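## Task

Move the yellow tray onto the top of the two-door cabinet beside arm3, while the remaining three trays stay on the top of the two-door cabinet beside arm1; when finished, every tray's contents must be standing inside that tray.

## Robot and tools

Robots: four identical i2rt Big YAM arms named arm1, arm2, arm3 and arm4. Each has six revolute joints, a two-finger gripper and a wrist camera (armN_cam_wrist). Four fixed room cameras are cam_arm1 to cam_arm4. A hand reaches roughly 1.0 m from its joint1 axis. The arms act independently and never wait for one another.

Frames: every pose is in one shared scene frame, origin on the floor, +z up, metres. Foot (base_link) poses: arm1 x=-3.382 y=-0.215 z=+1.041 quat_wxyz=(+0.028, -0.002, -0.001, -1.000); arm2 x=-0.638 y=+0.388 z=+0.933 quat_wxyz=(+0.024, +0.002, -0.001, -1.000); arm3 x=+0.733 y=+2.484 z=+0.865 quat_wxyz=(+0.974, -0.002, +0.007, +0.224); arm4 x=+0.724 y=-1.732 z=+0.871 quat_wxyz=(+0.962, -0.004, -0.007, -0.271). Each foot faces its own +x. The hand point lies between the finger pads, about 1 cm short of the tips; fingers point along the hand's +z and close along its y. Printed hand positions drift from truth, more at long reach, and hands commonly settle a centimetre or more off.

move: one action. Optional keys arm1..arm4, each an object for that robot only (an arm you omit keeps its previous command), plus cameras. Inside a robot's object:
- joints: absolute joint targets keyed by name. joint1_rad -2.879..2.879 (base yaw, positive counter-clockwise seen from above, 0 = along foot's facing). joint2_rad 0..3.141 (shoulder; 0 upper arm back and near level, positive lifts then brings it forward). joint3_rad 0..3.019 (elbow; 0 folded, positive opens). joint4_rad -1.692..1.57 (hand pitch, positive tips fingers up). joint5_rad -1.57..1.57 (sideways swing, positive to the arm's right). joint6_rad -2.094..2.094 (roll, positive clockwise viewed from behind the hand). gripper_m 0..0.093, the fingertip gap in metres. Done tolerances are ±0.045, ±0.14, ±0.09, ±0.055, ±0.03, ±0.035 rad and ±0.003 m.
- target: one list of seven numbers [x, y, z, qw, qx, qy, qz], an absolute hand pose in the scene frame, formatted like the printed hand line. The hand travels in a straight line from its current hand_target toward it. When target is given, joints may hold only gripper_m, otherwise the call is refused.
- speed: top path speed in m/s, 0.002..0.5, default 0.25; valid only with target. Rotation is capped at double that figure in rad/s.
- min_time_s: 0.1..8 s, the shortest duration for this arm's joint moves; only valid beside joints.
cameras: list of camera names or ["all"]; [] shows none; omitted means all for an empty move, none otherwise.
All motions of one action begin together; all hand paths in it finish together, paced by the slowest. Paths last 0.5 to 10 s (cut off at 10 s) and an action at most 15 s. Each step the path pose is clamped to 100 mm and 20 degrees from the measured hand, then solved by damped inverse kinematics favouring position. Paths ignore obstacles and other arms, hands lag and may overshoot speed, especially near full stretch, and joint moves can swing wide. Unknown keys make a call invalid; out-of-range values get it refused, and a refusal or a stop cancels the later move, wait and finished_scene calls of that reply. A move with no action returns full state, all images and the scene number.

Results: per robot joint_positions, Joint velocities ("within noise" when still), joint torques (signed toward increasing position, offset and noisy; numbers 3 and 4 wrap at ±28 N m), hand and hand_target. A "move" line lists each commanded robot as done or its worst status. Statuses: off_target (stopped short, may still push); time_out (each joint now holds a goal close to where it stood and keeps pushing; on_its_own lists them; send the reported position to relax); not_followed, "joint command not followed" or "pose unreachable" (a self/inter-arm check blocked it; the robot may keep trying). on_its_own "held at" shows a target, not a reading. Robots under "as last shown" were not commanded and show stale lines. The pictures line gives image order; images can lag the state slightly.

wait: seconds 0..10, cameras as in move; nothing new is commanded. zoom_image: camera name and region [x0, y0, x1, y1] pixels from the top-left, at most 504 by 504, from the latest image of that camera. finished_scene: scene = current scene number; ends the scene permanently and moves on, so the goal must already hold without robot help.

Gripper: on a hard object at full force the reading is up to about 0.005 m below the object width (or up to 0.002 m above). Closed on nothing it reads 0.000..0.003. Light grip just under the first-touch reading; full force from about 0.005 m below it. Release by commanding clearly wider than the reading.

Avoid: arms pressing into each other (fails and ends the scene; closing fingers on another arm's fingers counts), hard hits, objects dropped far or leaving the work area or reaching the floor, slamming, releasing moving parts. The clearance check can be late and allows fingers, housings and wrist cameras of two arms to meet. Arms don't stop on contact and keep pushing. Holding loads, long stretches or unreachable pushes heat motors: a MOTOR HOT line appears at 85 °C, and at 100 °C the arm goes limp and drops its load for 30-60 s or more (OVER-TEMPERATURE FAULT; affected keys say limit_stop_at_motor_heat, resend them). Loose objects may occasionally get nudged by outside disturbances. Smooth, efficient, quick motion is preferred.

Each tool is called after "Request:" by a JSON object that holds its "name" and its "arguments".

## Session

Request:
{"name": "move", "arguments": {}}

Scene clock: 0.00 s.
Joint torques (N m): no reading
Heat: arm1: hottest joint1_rad 34 °C; arm2: hottest joint3_rad 35 °C; arm3: hottest joint3_rad 38 °C; arm4: hottest joint1_rad 35 °C.
Joint velocities: within noise
arm1.joint_positions: joint1_rad=-0.456 joint2_rad=+0.592 joint3_rad=+1.318 joint4_rad=-1.168 joint5_rad=+0.223 joint6_rad=-0.406 gripper_m=+0.09396
arm1.joint_status: not commanded
arm1.hand: x=-3.5964 y=-0.0795 z=+1.5887 quat_wxyz=(+0.294, -0.839, +0.058, +0.454) (m; scene frame)
arm1.hand_target: x=-3.5938 y=-0.0806 z=+1.6003 quat_wxyz=(+0.297, -0.832, +0.060, +0.464) (m; scene frame)
arm1.hand_status: not commanded
arm2.joint_positions: joint1_rad=+0.147 joint2_rad=+0.645 joint3_rad=+1.417 joint4_rad=-1.367 joint5_rad=+0.141 joint6_rad=+0.512 gripper_m=+0.09396
arm2.joint_status: not commanded
arm2.hand: x=-0.8777 y=+0.3676 z=+1.4727 quat_wxyz=(-0.104, -0.866, +0.172, +0.458) (m; scene frame)
arm2.hand_target: x=-0.8754 y=+0.3681 z=+1.4826 quat_wxyz=(-0.108, -0.860, +0.172, +0.468) (m; scene frame)
arm2.hand_status: not commanded
arm3.joint_positions: joint1_rad=+0.862 joint2_rad=+0.642 joint3_rad=+1.412 joint4_rad=-1.560 joint5_rad=+0.220 joint6_rad=+0.359 gripper_m=+0.09396
arm3.joint_status: not commanded
arm3.hand: x=+0.8287 y=+2.6760 z=+1.3667 quat_wxyz=(-0.322, +0.386, -0.838, -0.213) (m; scene frame)
arm3.hand_target: x=+0.8285 y=+2.6750 z=+1.3781 quat_wxyz=(-0.330, +0.382, -0.834, -0.223) (m; scene frame)
arm3.hand_status: not commanded
arm4.joint_positions: joint1_rad=+0.611 joint2_rad=+0.619 joint3_rad=+1.338 joint4_rad=-1.545 joint5_rad=+0.202 joint6_rad=+0.301 gripper_m=+0.09396
arm4.joint_status: not commanded
arm4.hand: x=+0.9262 y=-1.7486 z=+1.3507 quat_wxyz=(-0.379, -0.145, -0.914, +0.032) (m; scene frame)
arm4.hand_target: x=+0.9249 y=-1.7486 z=+1.3599 quat_wxyz=(-0.389, -0.145, -0.909, +0.029) (m; scene frame)
arm4.hand_status: not commanded
pictures: arm1_cam_wrist, arm2_cam_wrist, arm3_cam_wrist, arm4_cam_wrist, cam_arm1, cam_arm2, cam_arm3, cam_arm4
Images, in order (width x height): arm1_cam_wrist 896x504, arm2_cam_wrist 896x504, arm3_cam_wrist 896x504, arm4_cam_wrist 896x504, cam_arm1 896x504, cam_arm2 896x504, cam_arm3 896x504, cam_arm4 896x504.

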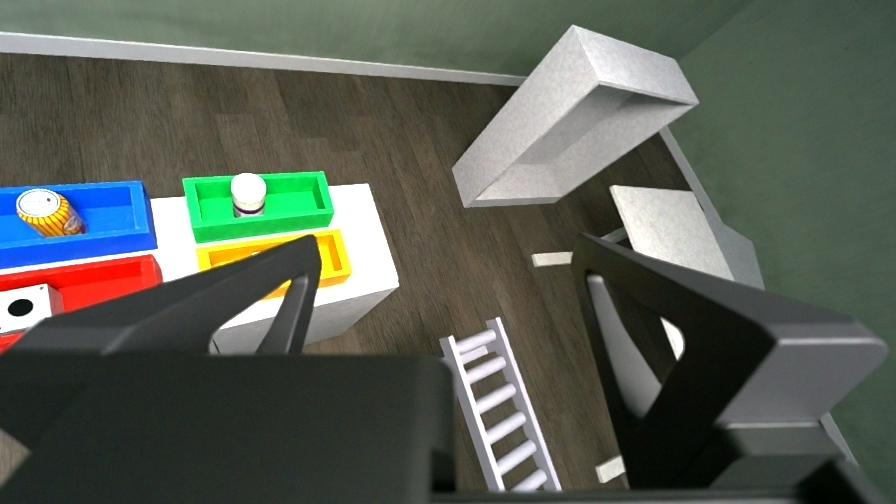

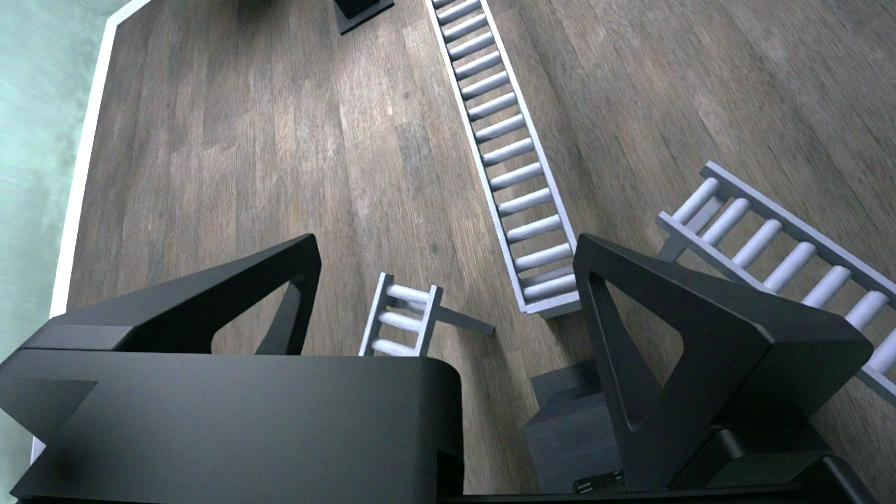

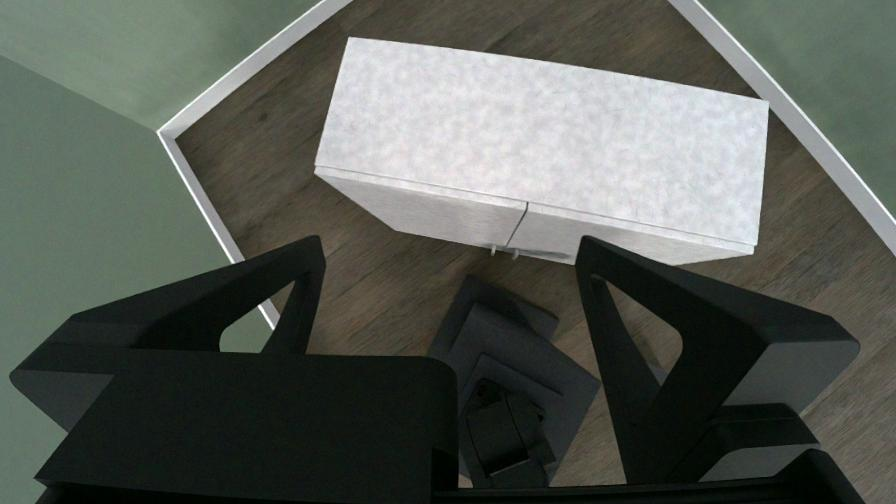

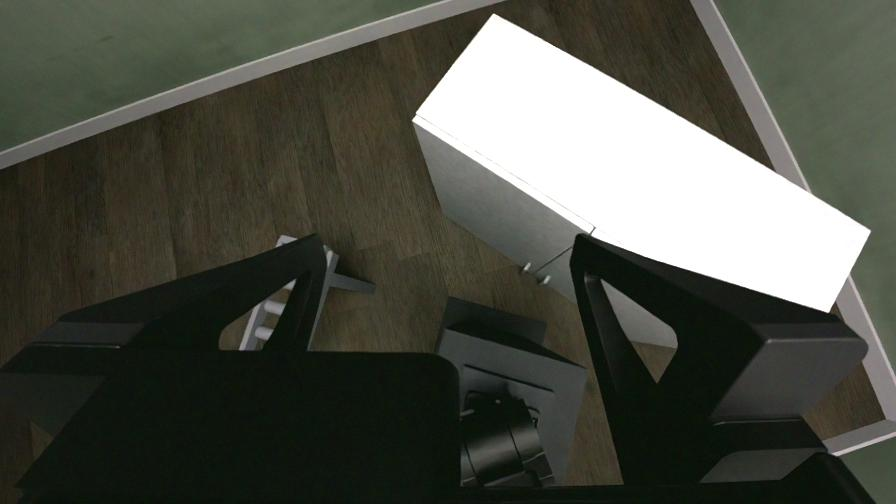

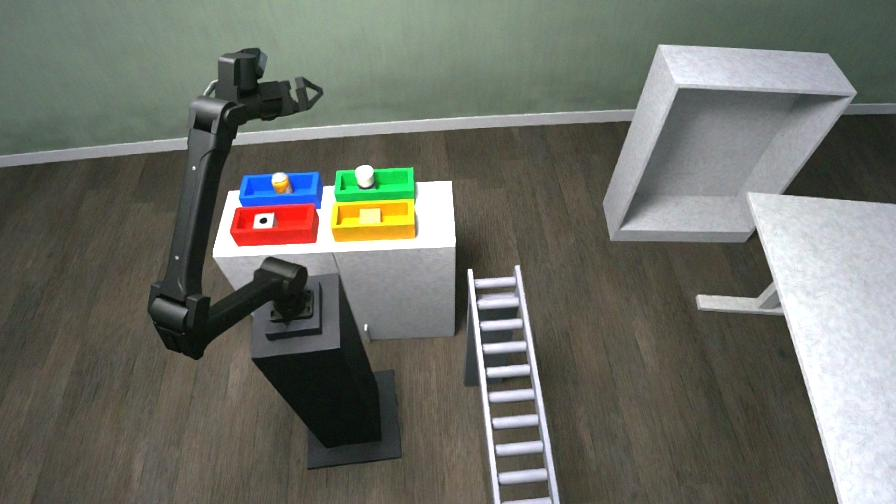

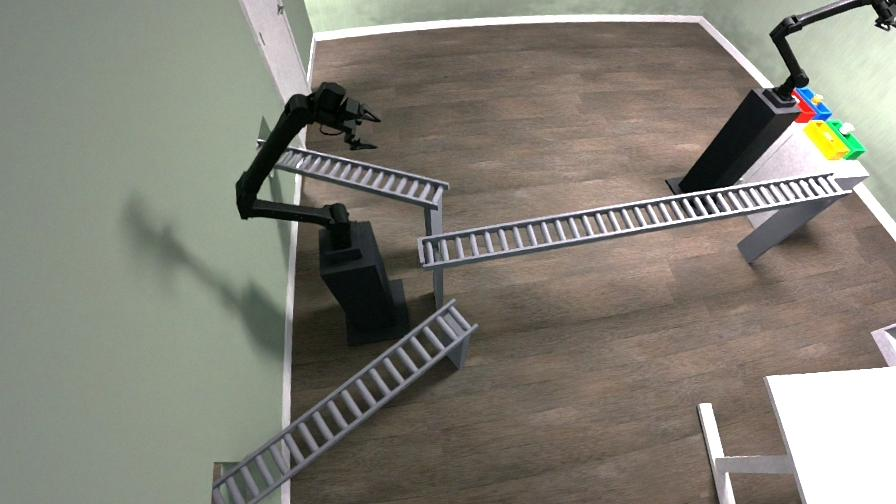

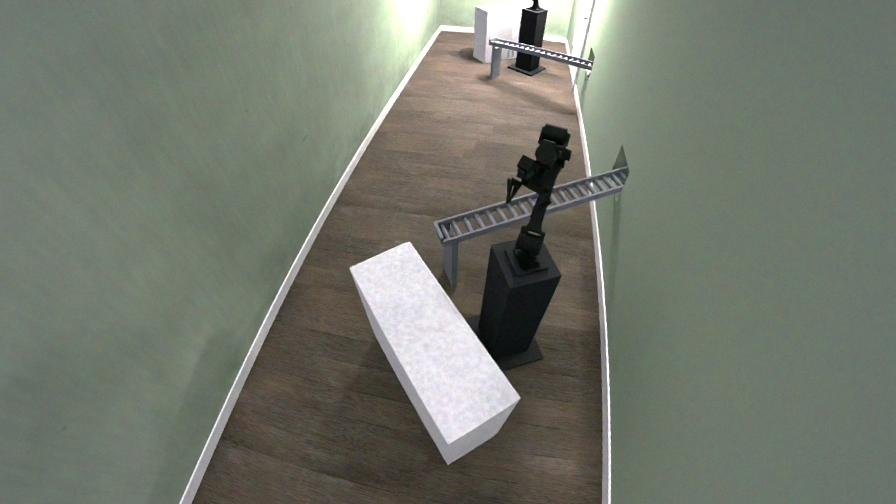

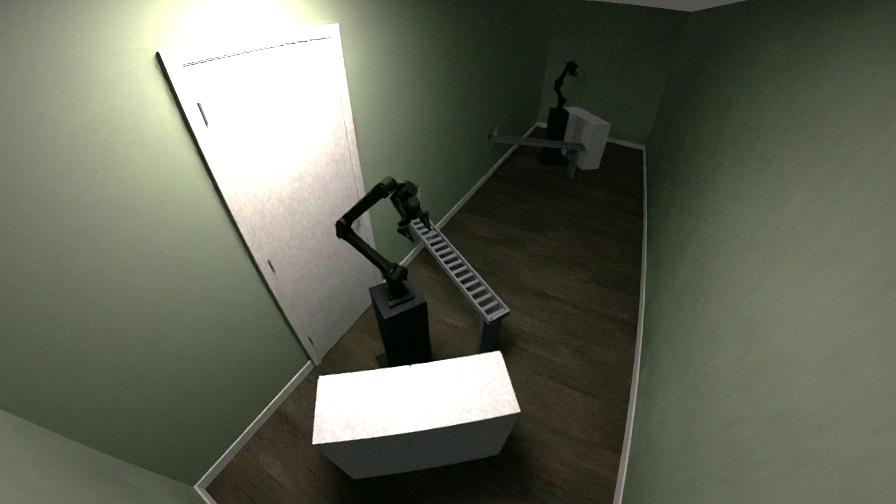

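Request:
{"name": "move", "arguments": {"arm1": {"target":[-3.72,-0.08,1.3,0,1,0,0]}, "cameras": ["arm1_cam_wrist","cam_arm1","cam_arm2"]}}

Request:
{"name": "zoom_image", "arguments": {"camera": "cam_arm1", "region": [200, 130, 480, 290]}}

Scene clock: 18.00 s.
Joint torques (N m): arm1=[0.21 -10.75 7.86 -0.31 -0.18 -0.04] | arm2=[0.73 1.38 10.19 1.83 0.03 0] | arm3=[0.97 3.08 8.66 1.21 0.05 -0.03] | arm4=[-1.03 3.25 9.96 2 0.06 -0.08]
Heat: arm1: hottest joint1_rad 34 °C; arm2: hottest joint3_rad 39 °C; arm3: hottest joint3_rad 39 °C; arm4: hottest joint1_rad 35 °C.
move: arm1 done
Joint velocities: within noise
arm1.joint_positions: joint1_rad=-0.443 joint2_rad=+1.293 joint3_rad=+1.261 joint4_rad=-1.547 joint5_rad=+0.006 joint6_rad=-0.364 gripper_m=+0.09396
arm1.joint_status: not commanded
arm1.hand: x=-3.7167 y=-0.0758 z=+1.2951 quat_wxyz=(+0.000, -1.000, +0.012, -0.003) (m; scene frame)
arm1.hand_target: x=-3.7199 y=-0.0799 z=+1.3000 quat_wxyz=(+0.000, -1.000, +0.000, +0.000) (m; scene frame)
arm1.hand_status: done (0.007 m and 1.4 deg from the pose sent, 0.314 m and 65.9 deg at the start)
arm2, arm3, arm4: as last shown
pictures: arm1_cam_wrist, cam_arm1, cam_arm2
Images, in order (width x height): arm1_cam_wrist 896x504, cam_arm1 896x504, cam_arm2 896x504.

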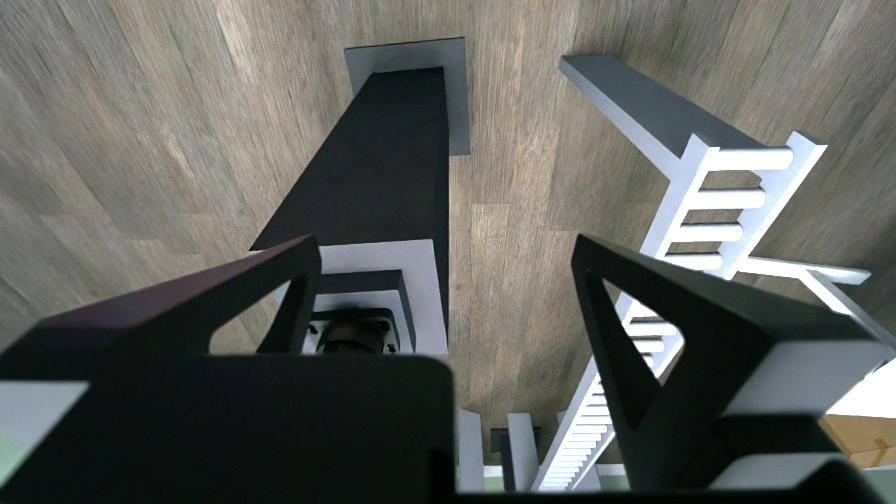

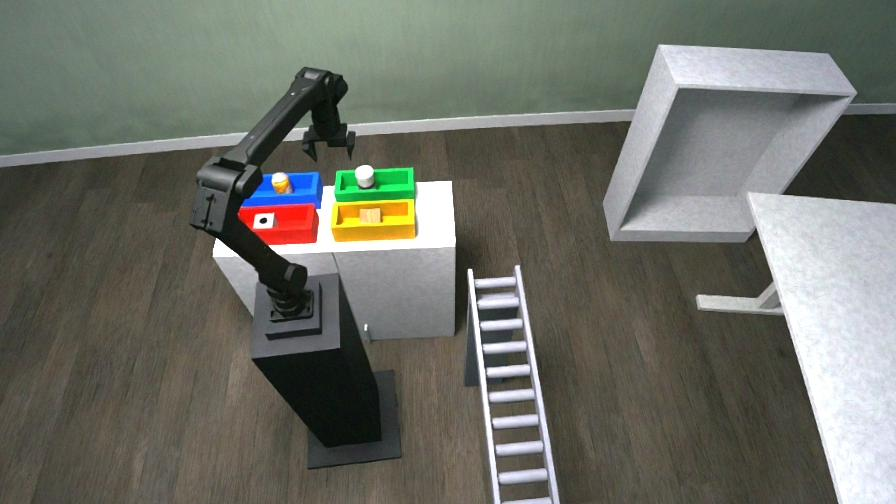

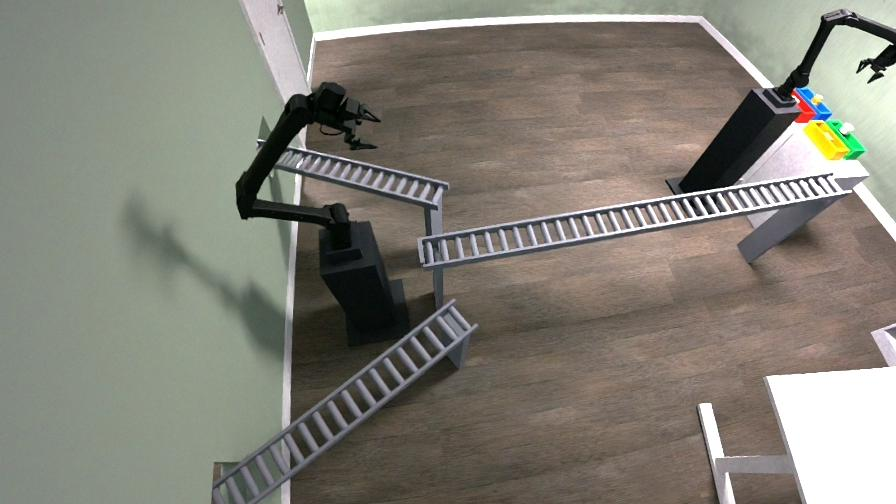

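Scaled by 1.800 from the camera's 896x504 image, which has a finer 1280x720 frame.

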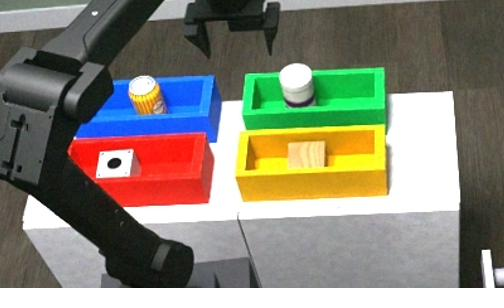

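Request:
{"name": "move", "arguments": {"arm1": {"target":[-3.55,0.05,1.4,0,0.843,0,-0.537]}, "cameras": ["arm1_cam_wrist"]}}

Request:
{"name": "move", "arguments": {"arm1": {"target":[-3.55,0.15,1.4,0,0.843,0,-0.537]}, "cameras": ["arm1_cam_wrist","cam_arm1"]}}

Scene clock: 28.93 s.
Joint torques (N m): arm1=[-1.9 -4.66 9.09 -0.27 -0.99 -0.08] | arm2=[0.5 1.26 10.21 1.72 0.05 0] | arm3=[0.91 2.84 8.62 1.28 0.05 -0.04] | arm4=[-1.2 3.25 9.91 2 0.03 -0.13]
Heat: arm1: hottest joint1_rad 34 °C; arm2: hottest joint3_rad 40 °C; arm3: hottest joint3_rad 40 °C; arm4: hottest joint1_rad 35 °C.
move: arm1 off_target
Joint velocities: within noise
arm1.joint_positions: joint1_rad=-1.568 joint2_rad=+0.991 joint3_rad=+1.026 joint4_rad=-1.515 joint5_rad=-1.125 joint6_rad=-1.449 gripper_m=+0.09396
arm1.joint_status: not commanded
arm1.hand: x=-3.5526 y=+0.0429 z=+1.3907 quat_wxyz=(-0.010, -0.844, +0.003, +0.536) (m; scene frame)
arm1.hand_target: x=-3.5500 y=+0.0498 z=+1.3998 quat_wxyz=(+0.000, -0.843, +0.000, +0.537) (m; scene frame)
arm1.hand_status: off_target (0.012 m and 1.2 deg from the pose sent, 0.234 m and 65.3 deg at the start)
arm2, arm3, arm4: as last shown
pictures: arm1_cam_wrist
Images, in order (width x height): arm1_cam_wrist 896x504.

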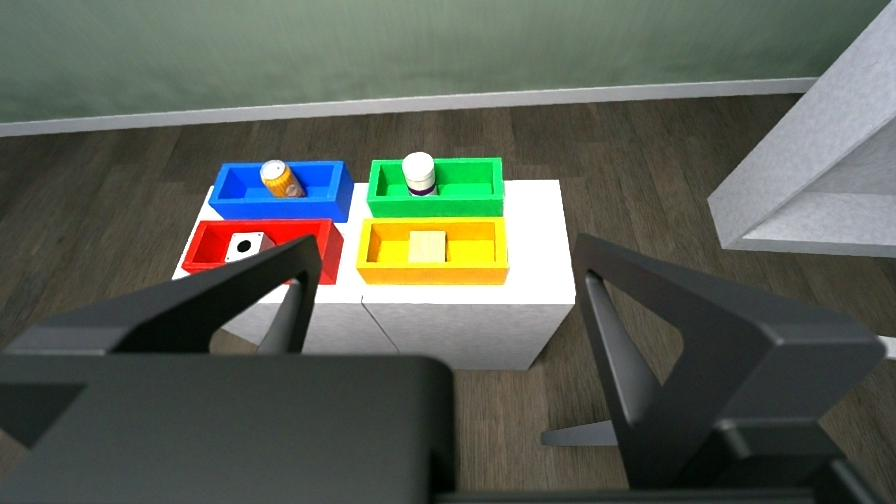

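Scene clock: 30.23 s.
Joint torques (N m): arm1=[-1.2 -9.82 10.33 0.38 -0.98 -0.01] | arm2=[0.56 1.44 10.21 1.81 0.04 0.01] | arm3=[1.08 2.96 8.7 1.28 0.05 -0.04] | arm4=[-0.56 3.78 9.74 1.94 0.05 -0.06]
Heat: arm1: hottest joint1_rad 34 °C; arm2: hottest joint3_rad 41 °C; arm3: hottest joint3_rad 40 °C; arm4: hottest joint1_rad 35 °C.
move: arm1 off_target
Joint velocities: within noise
arm1.joint_positions: joint1_rad=-1.590 joint2_rad=+1.266 joint3_rad=+1.210 joint4_rad=-1.493 joint5_rad=-1.126 joint6_rad=-1.486 gripper_m=+0.09396
arm1.joint_status: not commanded
arm1.hand: x=-3.5504 y=+0.1377 z=+1.3827 quat_wxyz=(-0.024, -0.844, +0.015, +0.535) (m; scene frame)
arm1.hand_target: x=-3.5497 y=+0.1491 z=+1.3998 quat_wxyz=(+0.000, -0.843, +0.000, +0.537) (m; scene frame)
arm1.hand_status: off_target (0.021 m and 3.2 deg from the pose sent, 0.108 m and 1.2 deg at the start)
arm2, arm3, arm4: as last shown
pictures: arm1_cam_wrist, cam_arm1
Images, in order (width x height): arm1_cam_wrist 896x504, cam_arm1 896x504.

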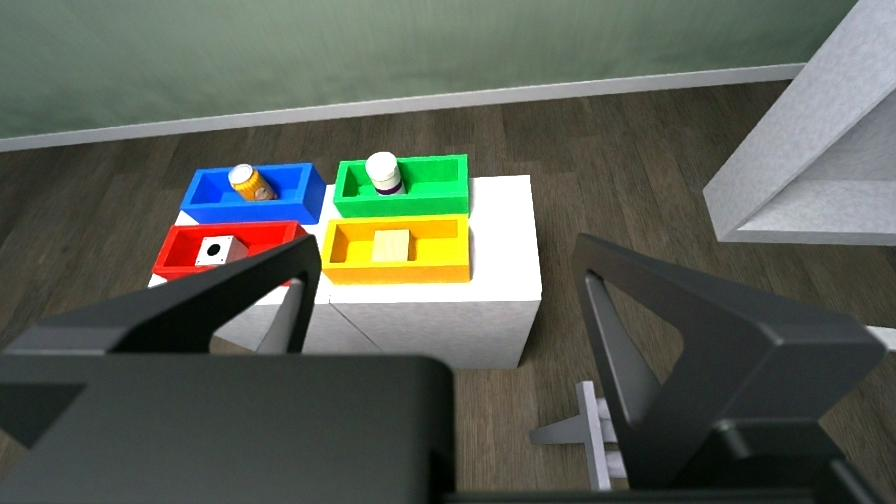

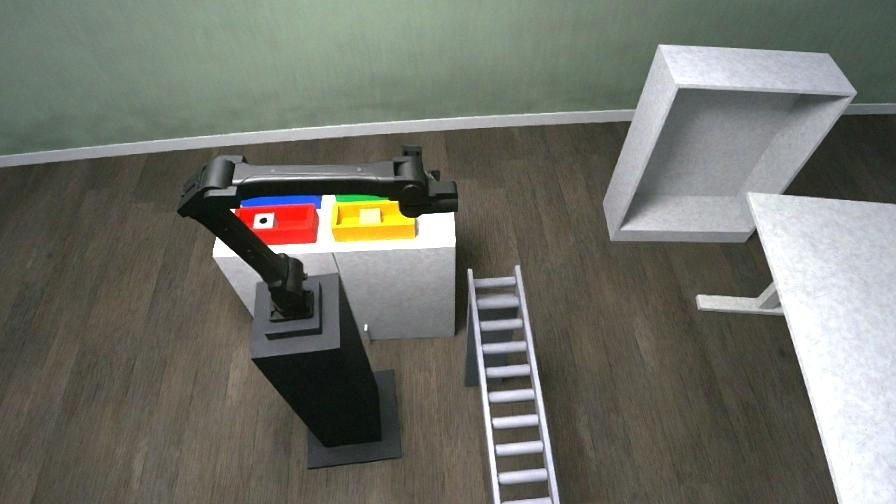

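Request:
{"name": "move", "arguments": {"arm1": {"target":[-3.45,0.1,1.3,-0.38,0.596,-0.596,-0.38]}, "cameras": ["arm1_cam_wrist"]}}

Request:
{"name": "move", "arguments": {"arm1": {"target":[-3.60,0.1,1.3,-0.38,0.596,-0.596,-0.38]}, "cameras": ["arm1_cam_wrist","cam_arm1"]}}

Scene clock: 54.03 s.
Joint torques (N m): arm1=[0.32 -0.09 7.82 1.91 0.28 0.12] | arm2=[0.56 1.2 10.18 1.83 0.03 0.02] | arm3=[1.03 2.84 8.61 1.26 0.03 -0.04] | arm4=[-0.67 3.25 9.94 2.09 0.06 -0.11]
Heat: arm1: hottest joint1_rad 34 °C; arm2: hottest joint3_rad 42 °C; arm3: hottest joint3_rad 41 °C; arm4: hottest joint3_rad 37 °C.
move: arm1 done
Joint velocities: within noise
arm1.joint_positions: joint1_rad=-1.220 joint2_rad=+0.503 joint3_rad=+0.490 joint4_rad=-0.460 joint5_rad=+0.377 joint6_rad=+0.171 gripper_m=+0.09397
arm1.joint_status: not commanded
arm1.hand: x=-3.4463 y=+0.1005 z=+1.3007 quat_wxyz=(+0.383, -0.597, +0.597, +0.375) (m; scene frame)
arm1.hand_target: x=-3.4500 y=+0.1000 z=+1.3000 quat_wxyz=(+0.380, -0.596, +0.596, +0.380) (m; scene frame)
arm1.hand_status: done (0.004 m and 0.7 deg from the pose sent, 0.135 m and 90.1 deg at the start)
arm2, arm3, arm4: as last shown
pictures: arm1_cam_wrist
Images, in order (width x height): arm1_cam_wrist 896x504.

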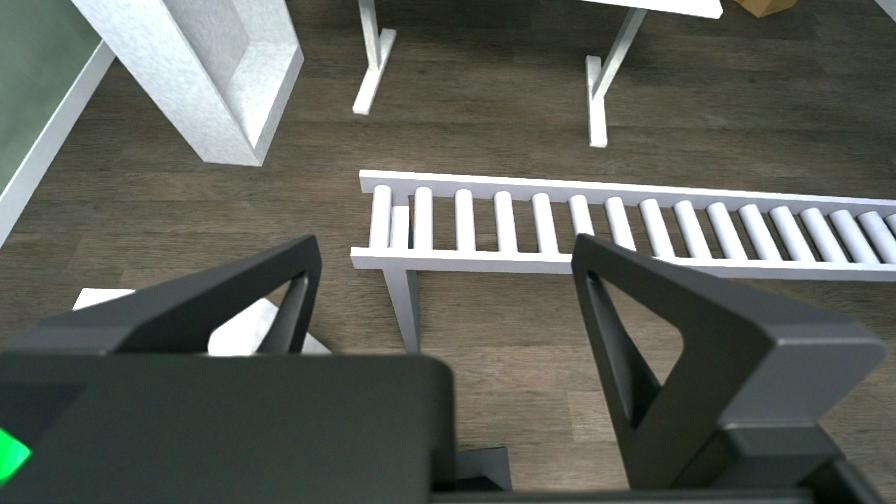

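Scene clock: 55.67 s.
Joint torques (N m): arm1=[-0.44 -3.31 11.26 1.59 0.6 0.19] | arm2=[0.44 1.44 10.22 1.78 0.02 0.02] | arm3=[1.14 2.84 8.62 1.29 0.04 -0.04] | arm4=[-1.03 3.49 9.88 1.92 0.05 -0.08]
Heat: arm1: hottest joint1_rad 34 °C; arm2: hottest joint3_rad 43 °C; arm3: hottest joint3_rad 41 °C; arm4: hottest joint3_rad 37 °C.
move: arm1 off_target
Joint velocities: within noise
arm1.joint_positions: joint1_rad=-0.679 joint2_rad=+0.887 joint3_rad=+0.605 joint4_rad=-0.447 joint5_rad=+0.832 joint6_rad=+0.521 gripper_m=+0.09397
arm1.joint_status: not commanded
arm1.hand: x=-3.5858 y=+0.0919 z=+1.2743 quat_wxyz=(+0.386, -0.612, +0.592, +0.355) (m; scene frame)
arm1.hand_target: x=-3.5990 y=+0.0987 z=+1.2998 quat_wxyz=(+0.380, -0.596, +0.596, +0.380) (m; scene frame)
arm1.hand_status: off_target (0.030 m and 3.4 deg from the pose sent, 0.154 m and 0.7 deg at the start)
arm2, arm3, arm4: as last shown
pictures: arm1_cam_wrist, cam_arm1
Images, in order (width x height): arm1_cam_wrist 896x504, cam_arm1 896x504.

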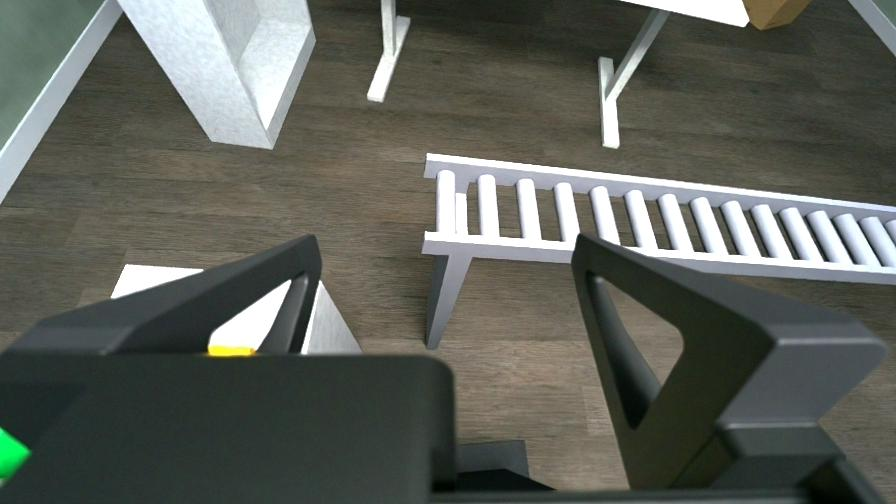

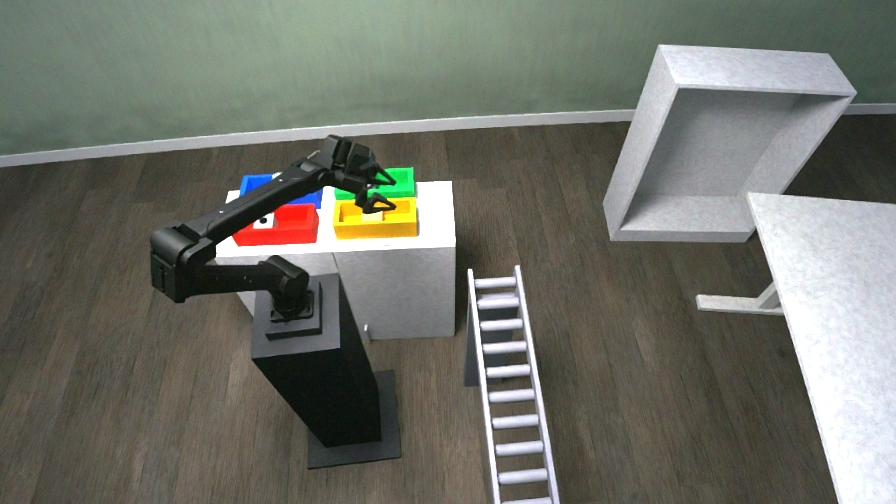

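Request:
{"name": "move", "arguments": {"arm1": {"target":[-3.82,0.06,1.0,0,0.707,-0.707,0],"joints":{"gripper_m":0.06}}, "cameras": ["arm1_cam_wrist","cam_arm1"]}}

Request:
{"name": "zoom_image", "arguments": {"camera": "cam_arm1", "region": [200, 130, 480, 290]}}

Scene clock: 73.80 s.
Joint torques (N m): arm1=[-0.85 -17.96 7.38 -0.34 -0.06 0.15] | arm2=[0.67 1.2 10.25 1.8 0.03 0] | arm3=[1.14 3.08 8.62 1.29 0.04 -0.04] | arm4=[-0.85 3.6 10.03 1.95 0.04 -0.04]
Heat: arm1: hottest joint3_rad 35 °C; arm2: hottest joint3_rad 43 °C; arm3: hottest joint3_rad 42 °C; arm4: hottest joint3_rad 38 °C.
move: arm1 off_target
Joint velocities: within noise
arm1.joint_positions: joint1_rad=-0.613 joint2_rad=+1.947 joint3_rad=+1.210 joint4_rad=-0.854 joint5_rad=+0.007 joint6_rad=+1.002 gripper_m=+0.06014
arm1.joint_status: all done
arm1.hand: x=-3.8078 y=+0.0518 z=+0.9951 quat_wxyz=(+0.003, -0.712, +0.703, -0.008) (m; scene frame)
arm1.hand_target: x=-3.8196 y=+0.0599 z=+1.0002 quat_wxyz=(+0.000, -0.707, +0.707, +0.000) (m; scene frame)
arm1.hand_status: off_target (0.016 m and 1.2 deg from the pose sent, 0.362 m and 63.3 deg at the start)
arm2, arm3, arm4: as last shown
pictures: arm1_cam_wrist, cam_arm1
Images, in order (width x height): arm1_cam_wrist 896x504, cam_arm1 896x504.

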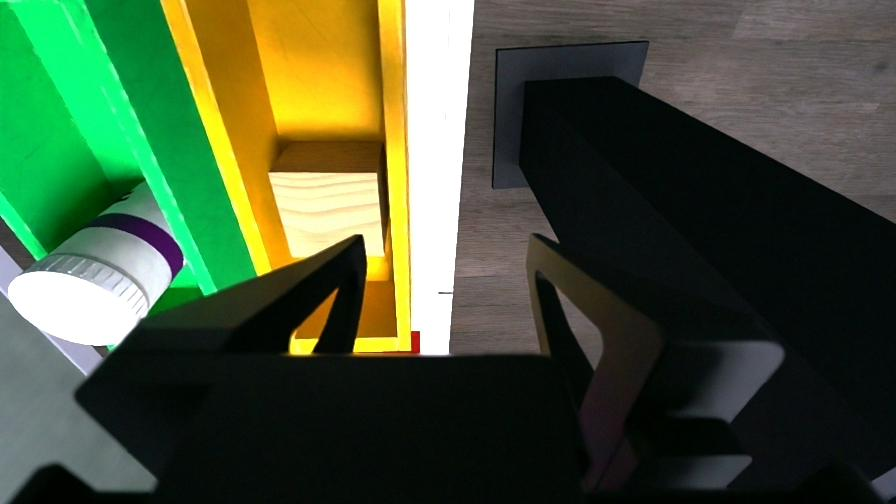

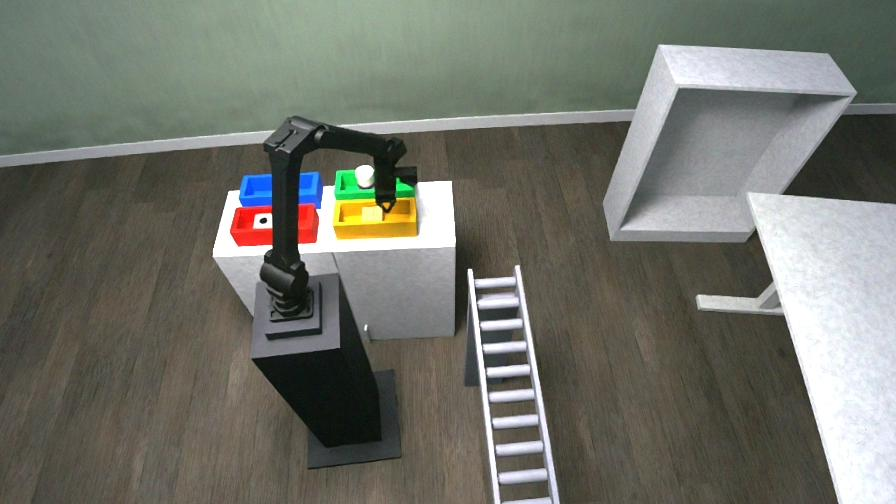

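Scaled by 1.800 from the camera's 896x504 image, which has a finer 1280x720 frame.

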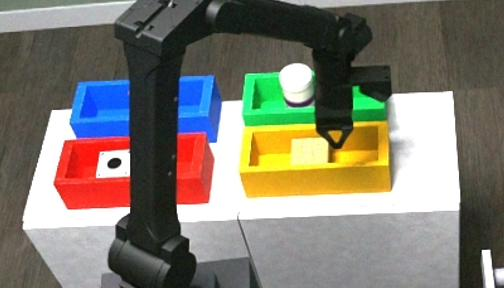

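Request:
{"name": "move", "arguments": {"arm1": {"target":[-3.855,0.068,0.89,0,0.702,-0.712,0]}, "cameras": ["arm1_cam_wrist"]}}

Scene clock: 80.17 s.
Joint torques (N m): arm1=[-0.21 -21.01 5.85 0.23 -0.01 0.15] | arm2=[0.62 1.14 10.22 1.84 0.03 0.01] | arm3=[1.08 2.96 8.62 1.29 0.04 -0.04] | arm4=[-0.79 3.6 9.98 1.87 0.06 -0.08]
Heat: arm1: hottest joint3_rad 35 °C; arm2: hottest joint3_rad 44 °C; arm3: hottest joint3_rad 42 °C; arm4: hottest joint3_rad 38 °C.
move: arm1 off_target
Joint velocities: within noise
arm1.joint_positions: joint1_rad=-0.605 joint2_rad=+2.222 joint3_rad=+1.321 joint4_rad=-0.704 joint5_rad=+0.006 joint6_rad=+1.036 gripper_m=+0.06014
arm1.joint_status: not commanded
arm1.hand: x=-3.8373 y=+0.0648 z=+0.8850 quat_wxyz=(+0.005, -0.702, +0.712, -0.016) (m; scene frame)
arm1.hand_target: x=-3.8548 y=+0.0678 z=+0.8905 quat_wxyz=(+0.000, -0.702, +0.712, +0.000) (m; scene frame)
arm1.hand_status: off_target (0.019 m and 1.9 deg from the pose sent, 0.116 m and 1.9 deg at the start)
arm2, arm3, arm4: as last shown
pictures: arm1_cam_wrist
Images, in order (width x height): arm1_cam_wrist 896x504.

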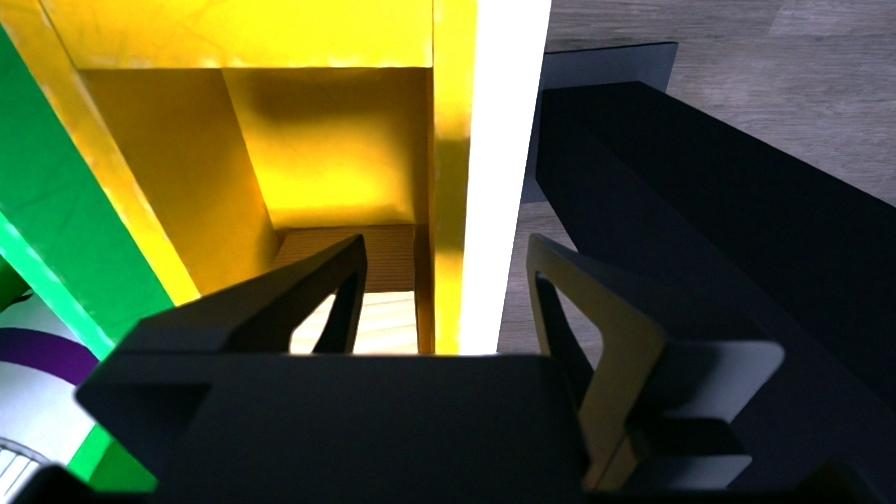

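Request:
{"name": "move", "arguments": {"arm1": {"target":[-3.857,0.068,0.838,0,0.702,-0.712,0],"speed":0.1}, "cameras": ["arm1_cam_wrist"]}}

Request:
{"name": "zoom_image", "arguments": {"camera": "arm1_cam_wrist", "region": [300, 150, 600, 360]}}

Scene clock: 85.50 s.
Joint torques (N m): arm1=[0.15 -20.78 5.26 0.25 -0.01 0.16] | arm2=[0.15 1.2 10.18 1.81 0.02 0.01] | arm3=[1.08 2.73 8.68 1.26 0.06 -0.03] | arm4=[-1.2 3.14 10.02 1.91 0.04 -0.07]
Heat: arm1: hottest joint3_rad 35 °C; arm2: hottest joint3_rad 44 °C; arm3: hottest joint3_rad 42 °C; arm4: hottest joint3_rad 39 °C.
move: arm1 off_target
Joint velocities: within noise
arm1.joint_positions: joint1_rad=-0.605 joint2_rad=+2.325 joint3_rad=+1.349 joint4_rad=-0.622 joint5_rad=+0.006 joint6_rad=+1.038 gripper_m=+0.06014
arm1.joint_status: not commanded
arm1.hand: x=-3.8410 y=+0.0666 z=+0.8375 quat_wxyz=(+0.004, -0.701, +0.713, -0.012) (m; scene frame)
arm1.hand_target: x=-3.8568 y=+0.0677 z=+0.8384 quat_wxyz=(+0.000, -0.702, +0.712, +0.000) (m; scene frame)
arm1.hand_status: off_target (0.016 m and 1.5 deg from the pose sent, 0.051 m and 1.9 deg at the start)
arm2.joint_positions: joint1_rad=+0.147 joint2_rad=+0.645 joint3_rad=+1.417 joint4_rad=-1.367 joint5_rad=+0.141 joint6_rad=+0.512 gripper_m=+0.09396
arm2.joint_status: not commanded
arm2.hand: x=-0.8777 y=+0.3676 z=+1.4727 quat_wxyz=(-0.104, -0.866, +0.172, +0.458) (m; scene frame)
arm2.hand_target: x=-0.8754 y=+0.3681 z=+1.4826 quat_wxyz=(-0.108, -0.860, +0.172, +0.468) (m; scene frame)
arm2.hand_status: not commanded
arm3.joint_positions: joint1_rad=+0.862 joint2_rad=+0.642 joint3_rad=+1.412 joint4_rad=-1.560 joint5_rad=+0.220 joint6_rad=+0.359 gripper_m=+0.09396
arm3.joint_status: not commanded
arm3.hand: x=+0.8287 y=+2.6760 z=+1.3667 quat_wxyz=(-0.322, +0.386, -0.838, -0.213) (m; scene frame)
arm3.hand_target: x=+0.8285 y=+2.6750 z=+1.3781 quat_wxyz=(-0.330, +0.382, -0.834, -0.223) (m; scene frame)
arm3.hand_status: not commanded
arm4.joint_positions: joint1_rad=+0.611 joint2_rad=+0.619 joint3_rad=+1.338 joint4_rad=-1.545 joint5_rad=+0.202 joint6_rad=+0.301 gripper_m=+0.09396
arm4.joint_status: not commanded
arm4.hand: x=+0.9262 y=-1.7486 z=+1.3507 quat_wxyz=(-0.379, -0.145, -0.914, +0.032) (m; scene frame)
arm4.hand_target: x=+0.9249 y=-1.7486 z=+1.3599 quat_wxyz=(-0.389, -0.145, -0.909, +0.029) (m; scene frame)
arm4.hand_status: not commanded
pictures: arm1_cam_wrist
Images, in order (width x height): arm1_cam_wrist 896x504.

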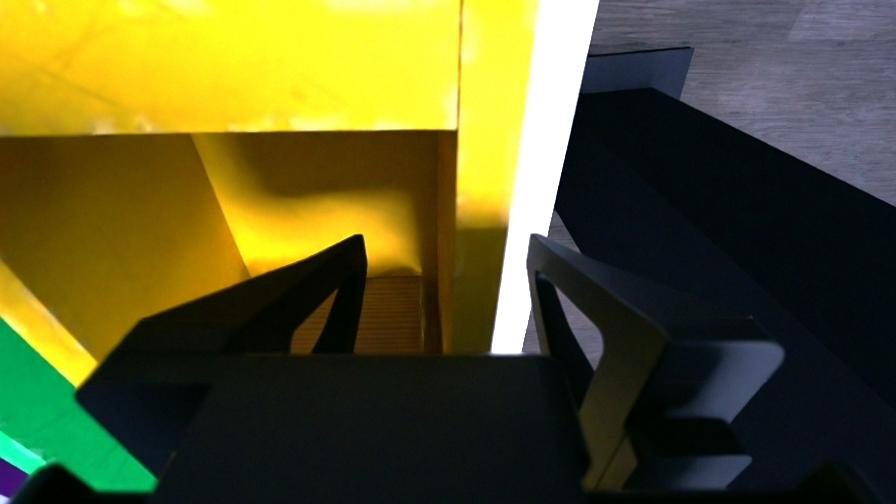

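Scaled by 1.680 from the camera's 896x504 image, which has a finer 1280x720 frame.

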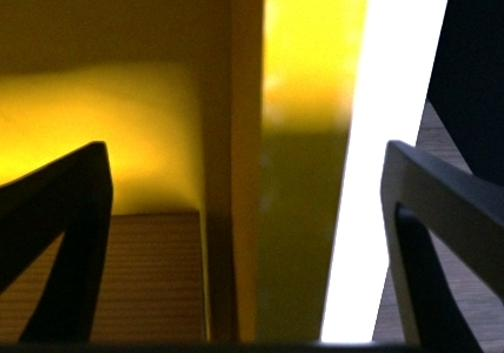

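Request:
{"name": "move", "arguments": {"arm1": {"target":[-3.846,0.068,0.808,0,0.702,-0.712,0],"speed":0.1}, "cameras": ["arm1_cam_wrist"]}}

Scene clock: 89.50 s.
Joint torques (N m): arm1=[-0.73 -20.42 4.23 0.35 0.02 0.05] | arm2=[0.62 1.26 10.18 1.78 0.03 0] | arm3=[1.03 3.08 8.64 1.28 0.04 -0.03] | arm4=[-0.67 3.78 9.98 1.88 0.06 -0.09]
Heat: arm1: hottest joint1_rad 34 °C; arm2: hottest joint3_rad 44 °C; arm3: hottest joint3_rad 43 °C; arm4: hottest joint3_rad 39 °C.
move: arm1 done
Joint velocities: within noise
arm1.joint_positions: joint1_rad=-0.605 joint2_rad=+2.375 joint3_rad=+1.349 joint4_rad=-0.558 joint5_rad=+0.006 joint6_rad=+1.038 gripper_m=+0.06014
arm1.joint_status: not commanded
arm1.hand: x=-3.8401 y=+0.0659 z=+0.8118 quat_wxyz=(+0.002, -0.701, +0.713, -0.005) (m; scene frame)
arm1.hand_target: x=-3.8459 y=+0.0678 z=+0.8081 quat_wxyz=(+0.000, -0.702, +0.712, +0.000) (m; scene frame)
arm1.hand_status: done (0.007 m and 0.6 deg from the pose sent, 0.030 m and 1.5 deg at the start)
arm2, arm3, arm4: as last shown
pictures: arm1_cam_wrist
Images, in order (width x height): arm1_cam_wrist 896x504.

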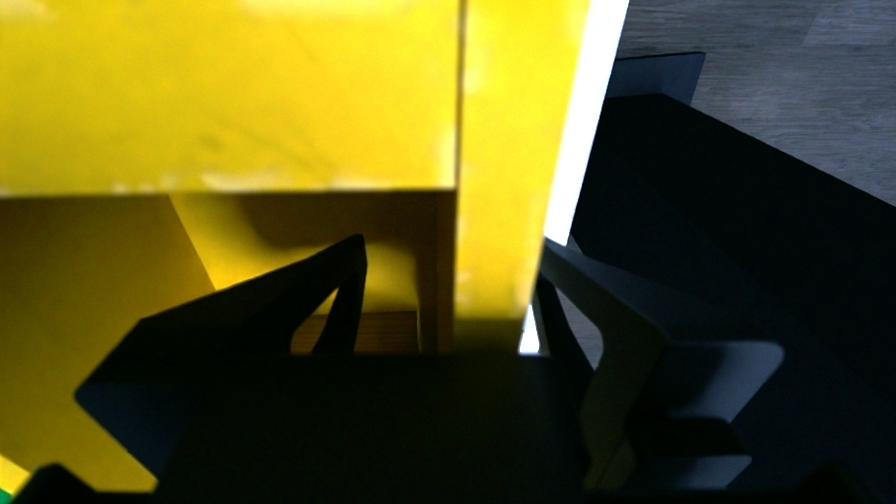

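Request:
{"name": "move", "arguments": {"arm1": {"target":[-3.829,0.068,0.806,0,0.7,-0.714,0],"speed":0.1}, "cameras": []}}

Request:
{"name": "move", "arguments": {"arm1": {"joints":{"gripper_m":0.008}}, "cameras": ["arm1_cam_wrist","cam_arm1"]}}

Scene clock: 94.30 s.
Joint torques (N m): arm1=[-1.9 -21.83 2.56 0.43 0.02 0] | arm2=[0.5 1.38 10.21 1.88 0.04 0.01] | arm3=[0.91 2.84 8.64 1.29 0.05 -0.04] | arm4=[-0.79 3.72 10.02 1.91 0.02 -0.07]
Heat: arm1: hottest joint1_rad 34 °C; arm2: hottest joint3_rad 44 °C; arm3: hottest joint3_rad 43 °C; arm4: hottest joint3_rad 39 °C.
move: arm1 done
Joint velocities: within noise
arm1.joint_positions: joint1_rad=-0.608 joint2_rad=+2.375 joint3_rad=+1.319 joint4_rad=-0.524 joint5_rad=+0.006 joint6_rad=+1.036 gripper_m=+0.06014
arm1.joint_status: not commanded
arm1.hand: x=-3.8318 y=+0.0625 z=+0.8060 quat_wxyz=(+0.002, -0.701, +0.713, -0.003) (m; scene frame)
arm1.hand_target: x=-3.8289 y=+0.0679 z=+0.8060 quat_wxyz=(+0.000, -0.700, +0.714, +0.000) (m; scene frame)
arm1.hand_status: done (0.006 m and 0.4 deg from the pose sent, 0.013 m and 0.7 deg at the start)
arm2, arm3, arm4: as last shown
pictures: none
No camera images: "cameras" was empty.

Scene clock: 95.10 s.
Joint torques (N m): arm1=[-1.85 -21.13 2.67 0.06 0.35 -0.01] | arm2=[0.44 1.32 10.26 1.84 0.03 0] | arm3=[0.97 2.78 8.62 1.29 0.03 -0.05] | arm4=[-0.67 2.73 10.06 1.87 0.07 -0.09]
Heat: arm1: hottest joint1_rad 34 °C; arm2: hottest joint3_rad 44 °C; arm3: hottest joint3_rad 43 °C; arm4: hottest joint3_rad 39 °C.
move: arm1 off_target
Joint velocities: within noise
arm1.joint_positions: joint1_rad=-0.608 joint2_rad=+2.372 joint3_rad=+1.319 joint4_rad=-0.518 joint5_rad=-0.002 joint6_rad=+1.034 gripper_m=+0.01147
arm1.joint_status: gripper_m off_target (ended at +0.01149, target +0.00800)
arm1.hand: x=-3.8346 y=+0.0627 z=+0.8072 quat_wxyz=(-0.003, -0.702, +0.712, +0.001) (m; scene frame)
arm1.hand_target: x=-3.8288 y=+0.0679 z=+0.8059 quat_wxyz=(+0.000, -0.700, +0.714, +0.000) (m; scene frame)
arm1.hand_status: not commanded
arm2, arm3, arm4: as last shown
pictures: arm1_cam_wrist, cam_arm1
Images, in order (width x height): arm1_cam_wrist 896x504, cam_arm1 896x504.

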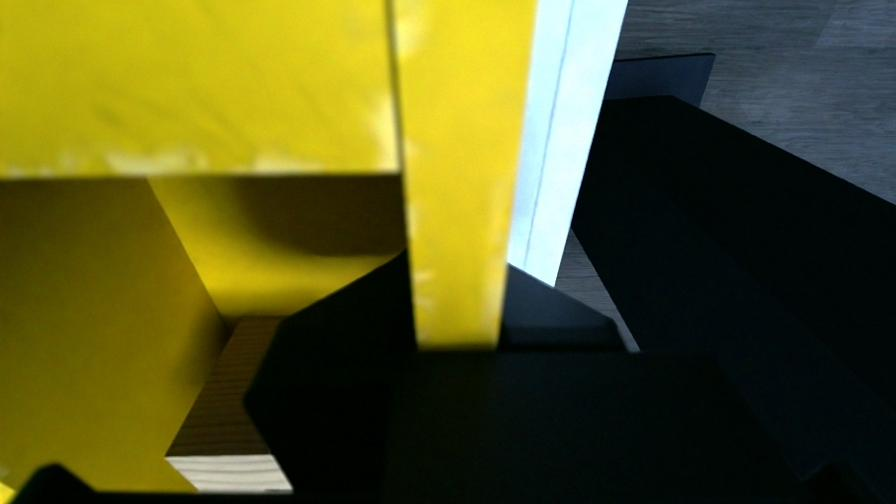

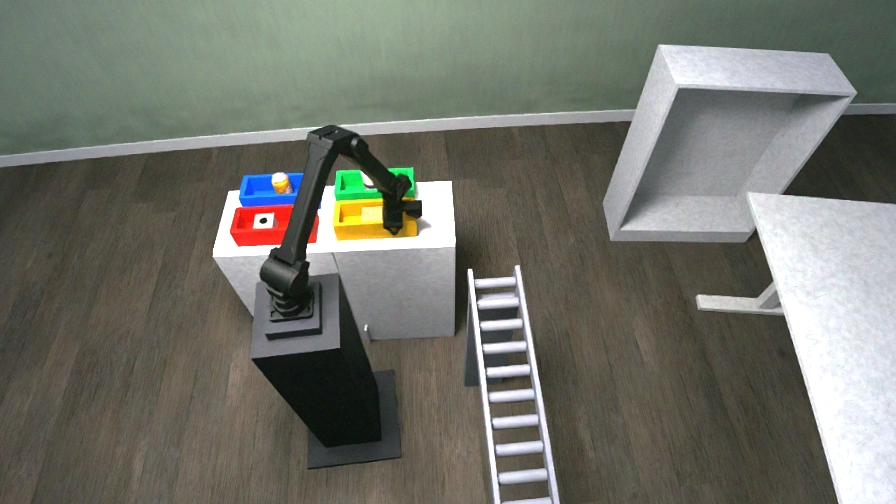

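Gripped. Lift.

Request:
{"name": "move", "arguments": {"arm1": {"target":[-3.83,0.066,1.02,0,0.7,-0.714,0],"speed":0.1}, "cameras": ["arm1_cam_wrist","cam_arm1"]}}

Scene clock: 99.73 s.
Joint torques (N m): arm1=[-1.26 -23.36 7.05 -0.51 -0.33 0.04] | arm2=[0.38 1.14 10.22 1.73 0.02 0.01] | arm3=[0.91 2.84 8.68 1.22 0.04 -0.03] | arm4=[-0.91 3.6 10.02 1.98 0.01 -0.06]
Heat: arm1: hottest joint1_rad 34 °C; arm2: hottest joint3_rad 44 °C; arm3: hottest joint3_rad 43 °C; arm4: hottest joint3_rad 39 °C.
move: arm1 off_target
Joint velocities: within noise
arm1.joint_positions: joint1_rad=-0.608 joint2_rad=+1.989 joint3_rad=+1.263 joint4_rad=-0.911 joint5_rad=+0.014 joint6_rad=+1.034 gripper_m=+0.01132
arm1.joint_status: not commanded
arm1.hand: x=-3.8124 y=+0.0531 z=+0.9897 quat_wxyz=(+0.013, -0.702, +0.712, -0.030) (m; scene frame)
arm1.hand_target: x=-3.8290 y=+0.0655 z=+1.0199 quat_wxyz=(+0.000, -0.700, +0.714, +0.000) (m; scene frame)
arm1.hand_status: off_target (0.037 m and 3.8 deg from the pose sent, 0.213 m and 0.5 deg at the start)
arm2, arm3, arm4: as last shown
pictures: arm1_cam_wrist, cam_arm1
Images, in order (width x height): arm1_cam_wrist 896x504, cam_arm1 896x504.

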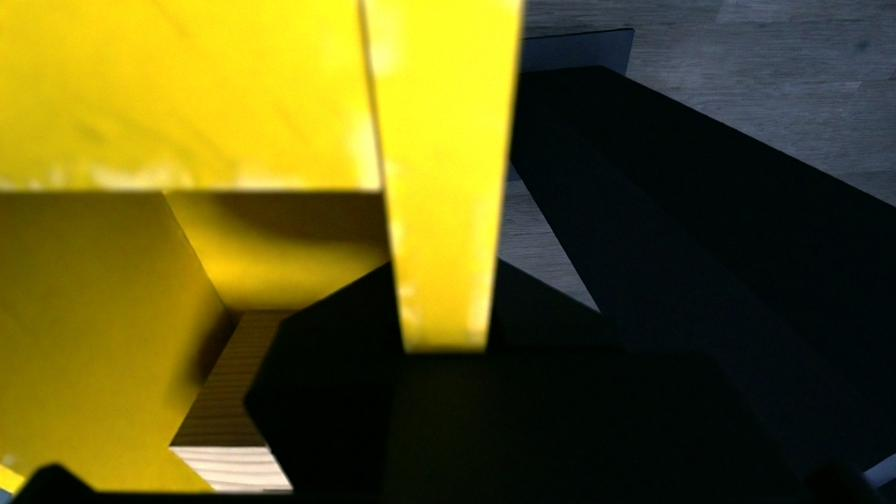

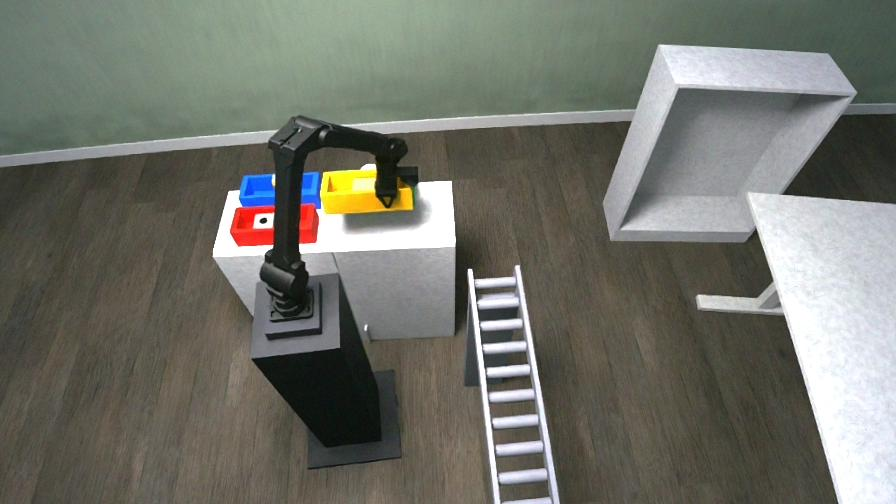

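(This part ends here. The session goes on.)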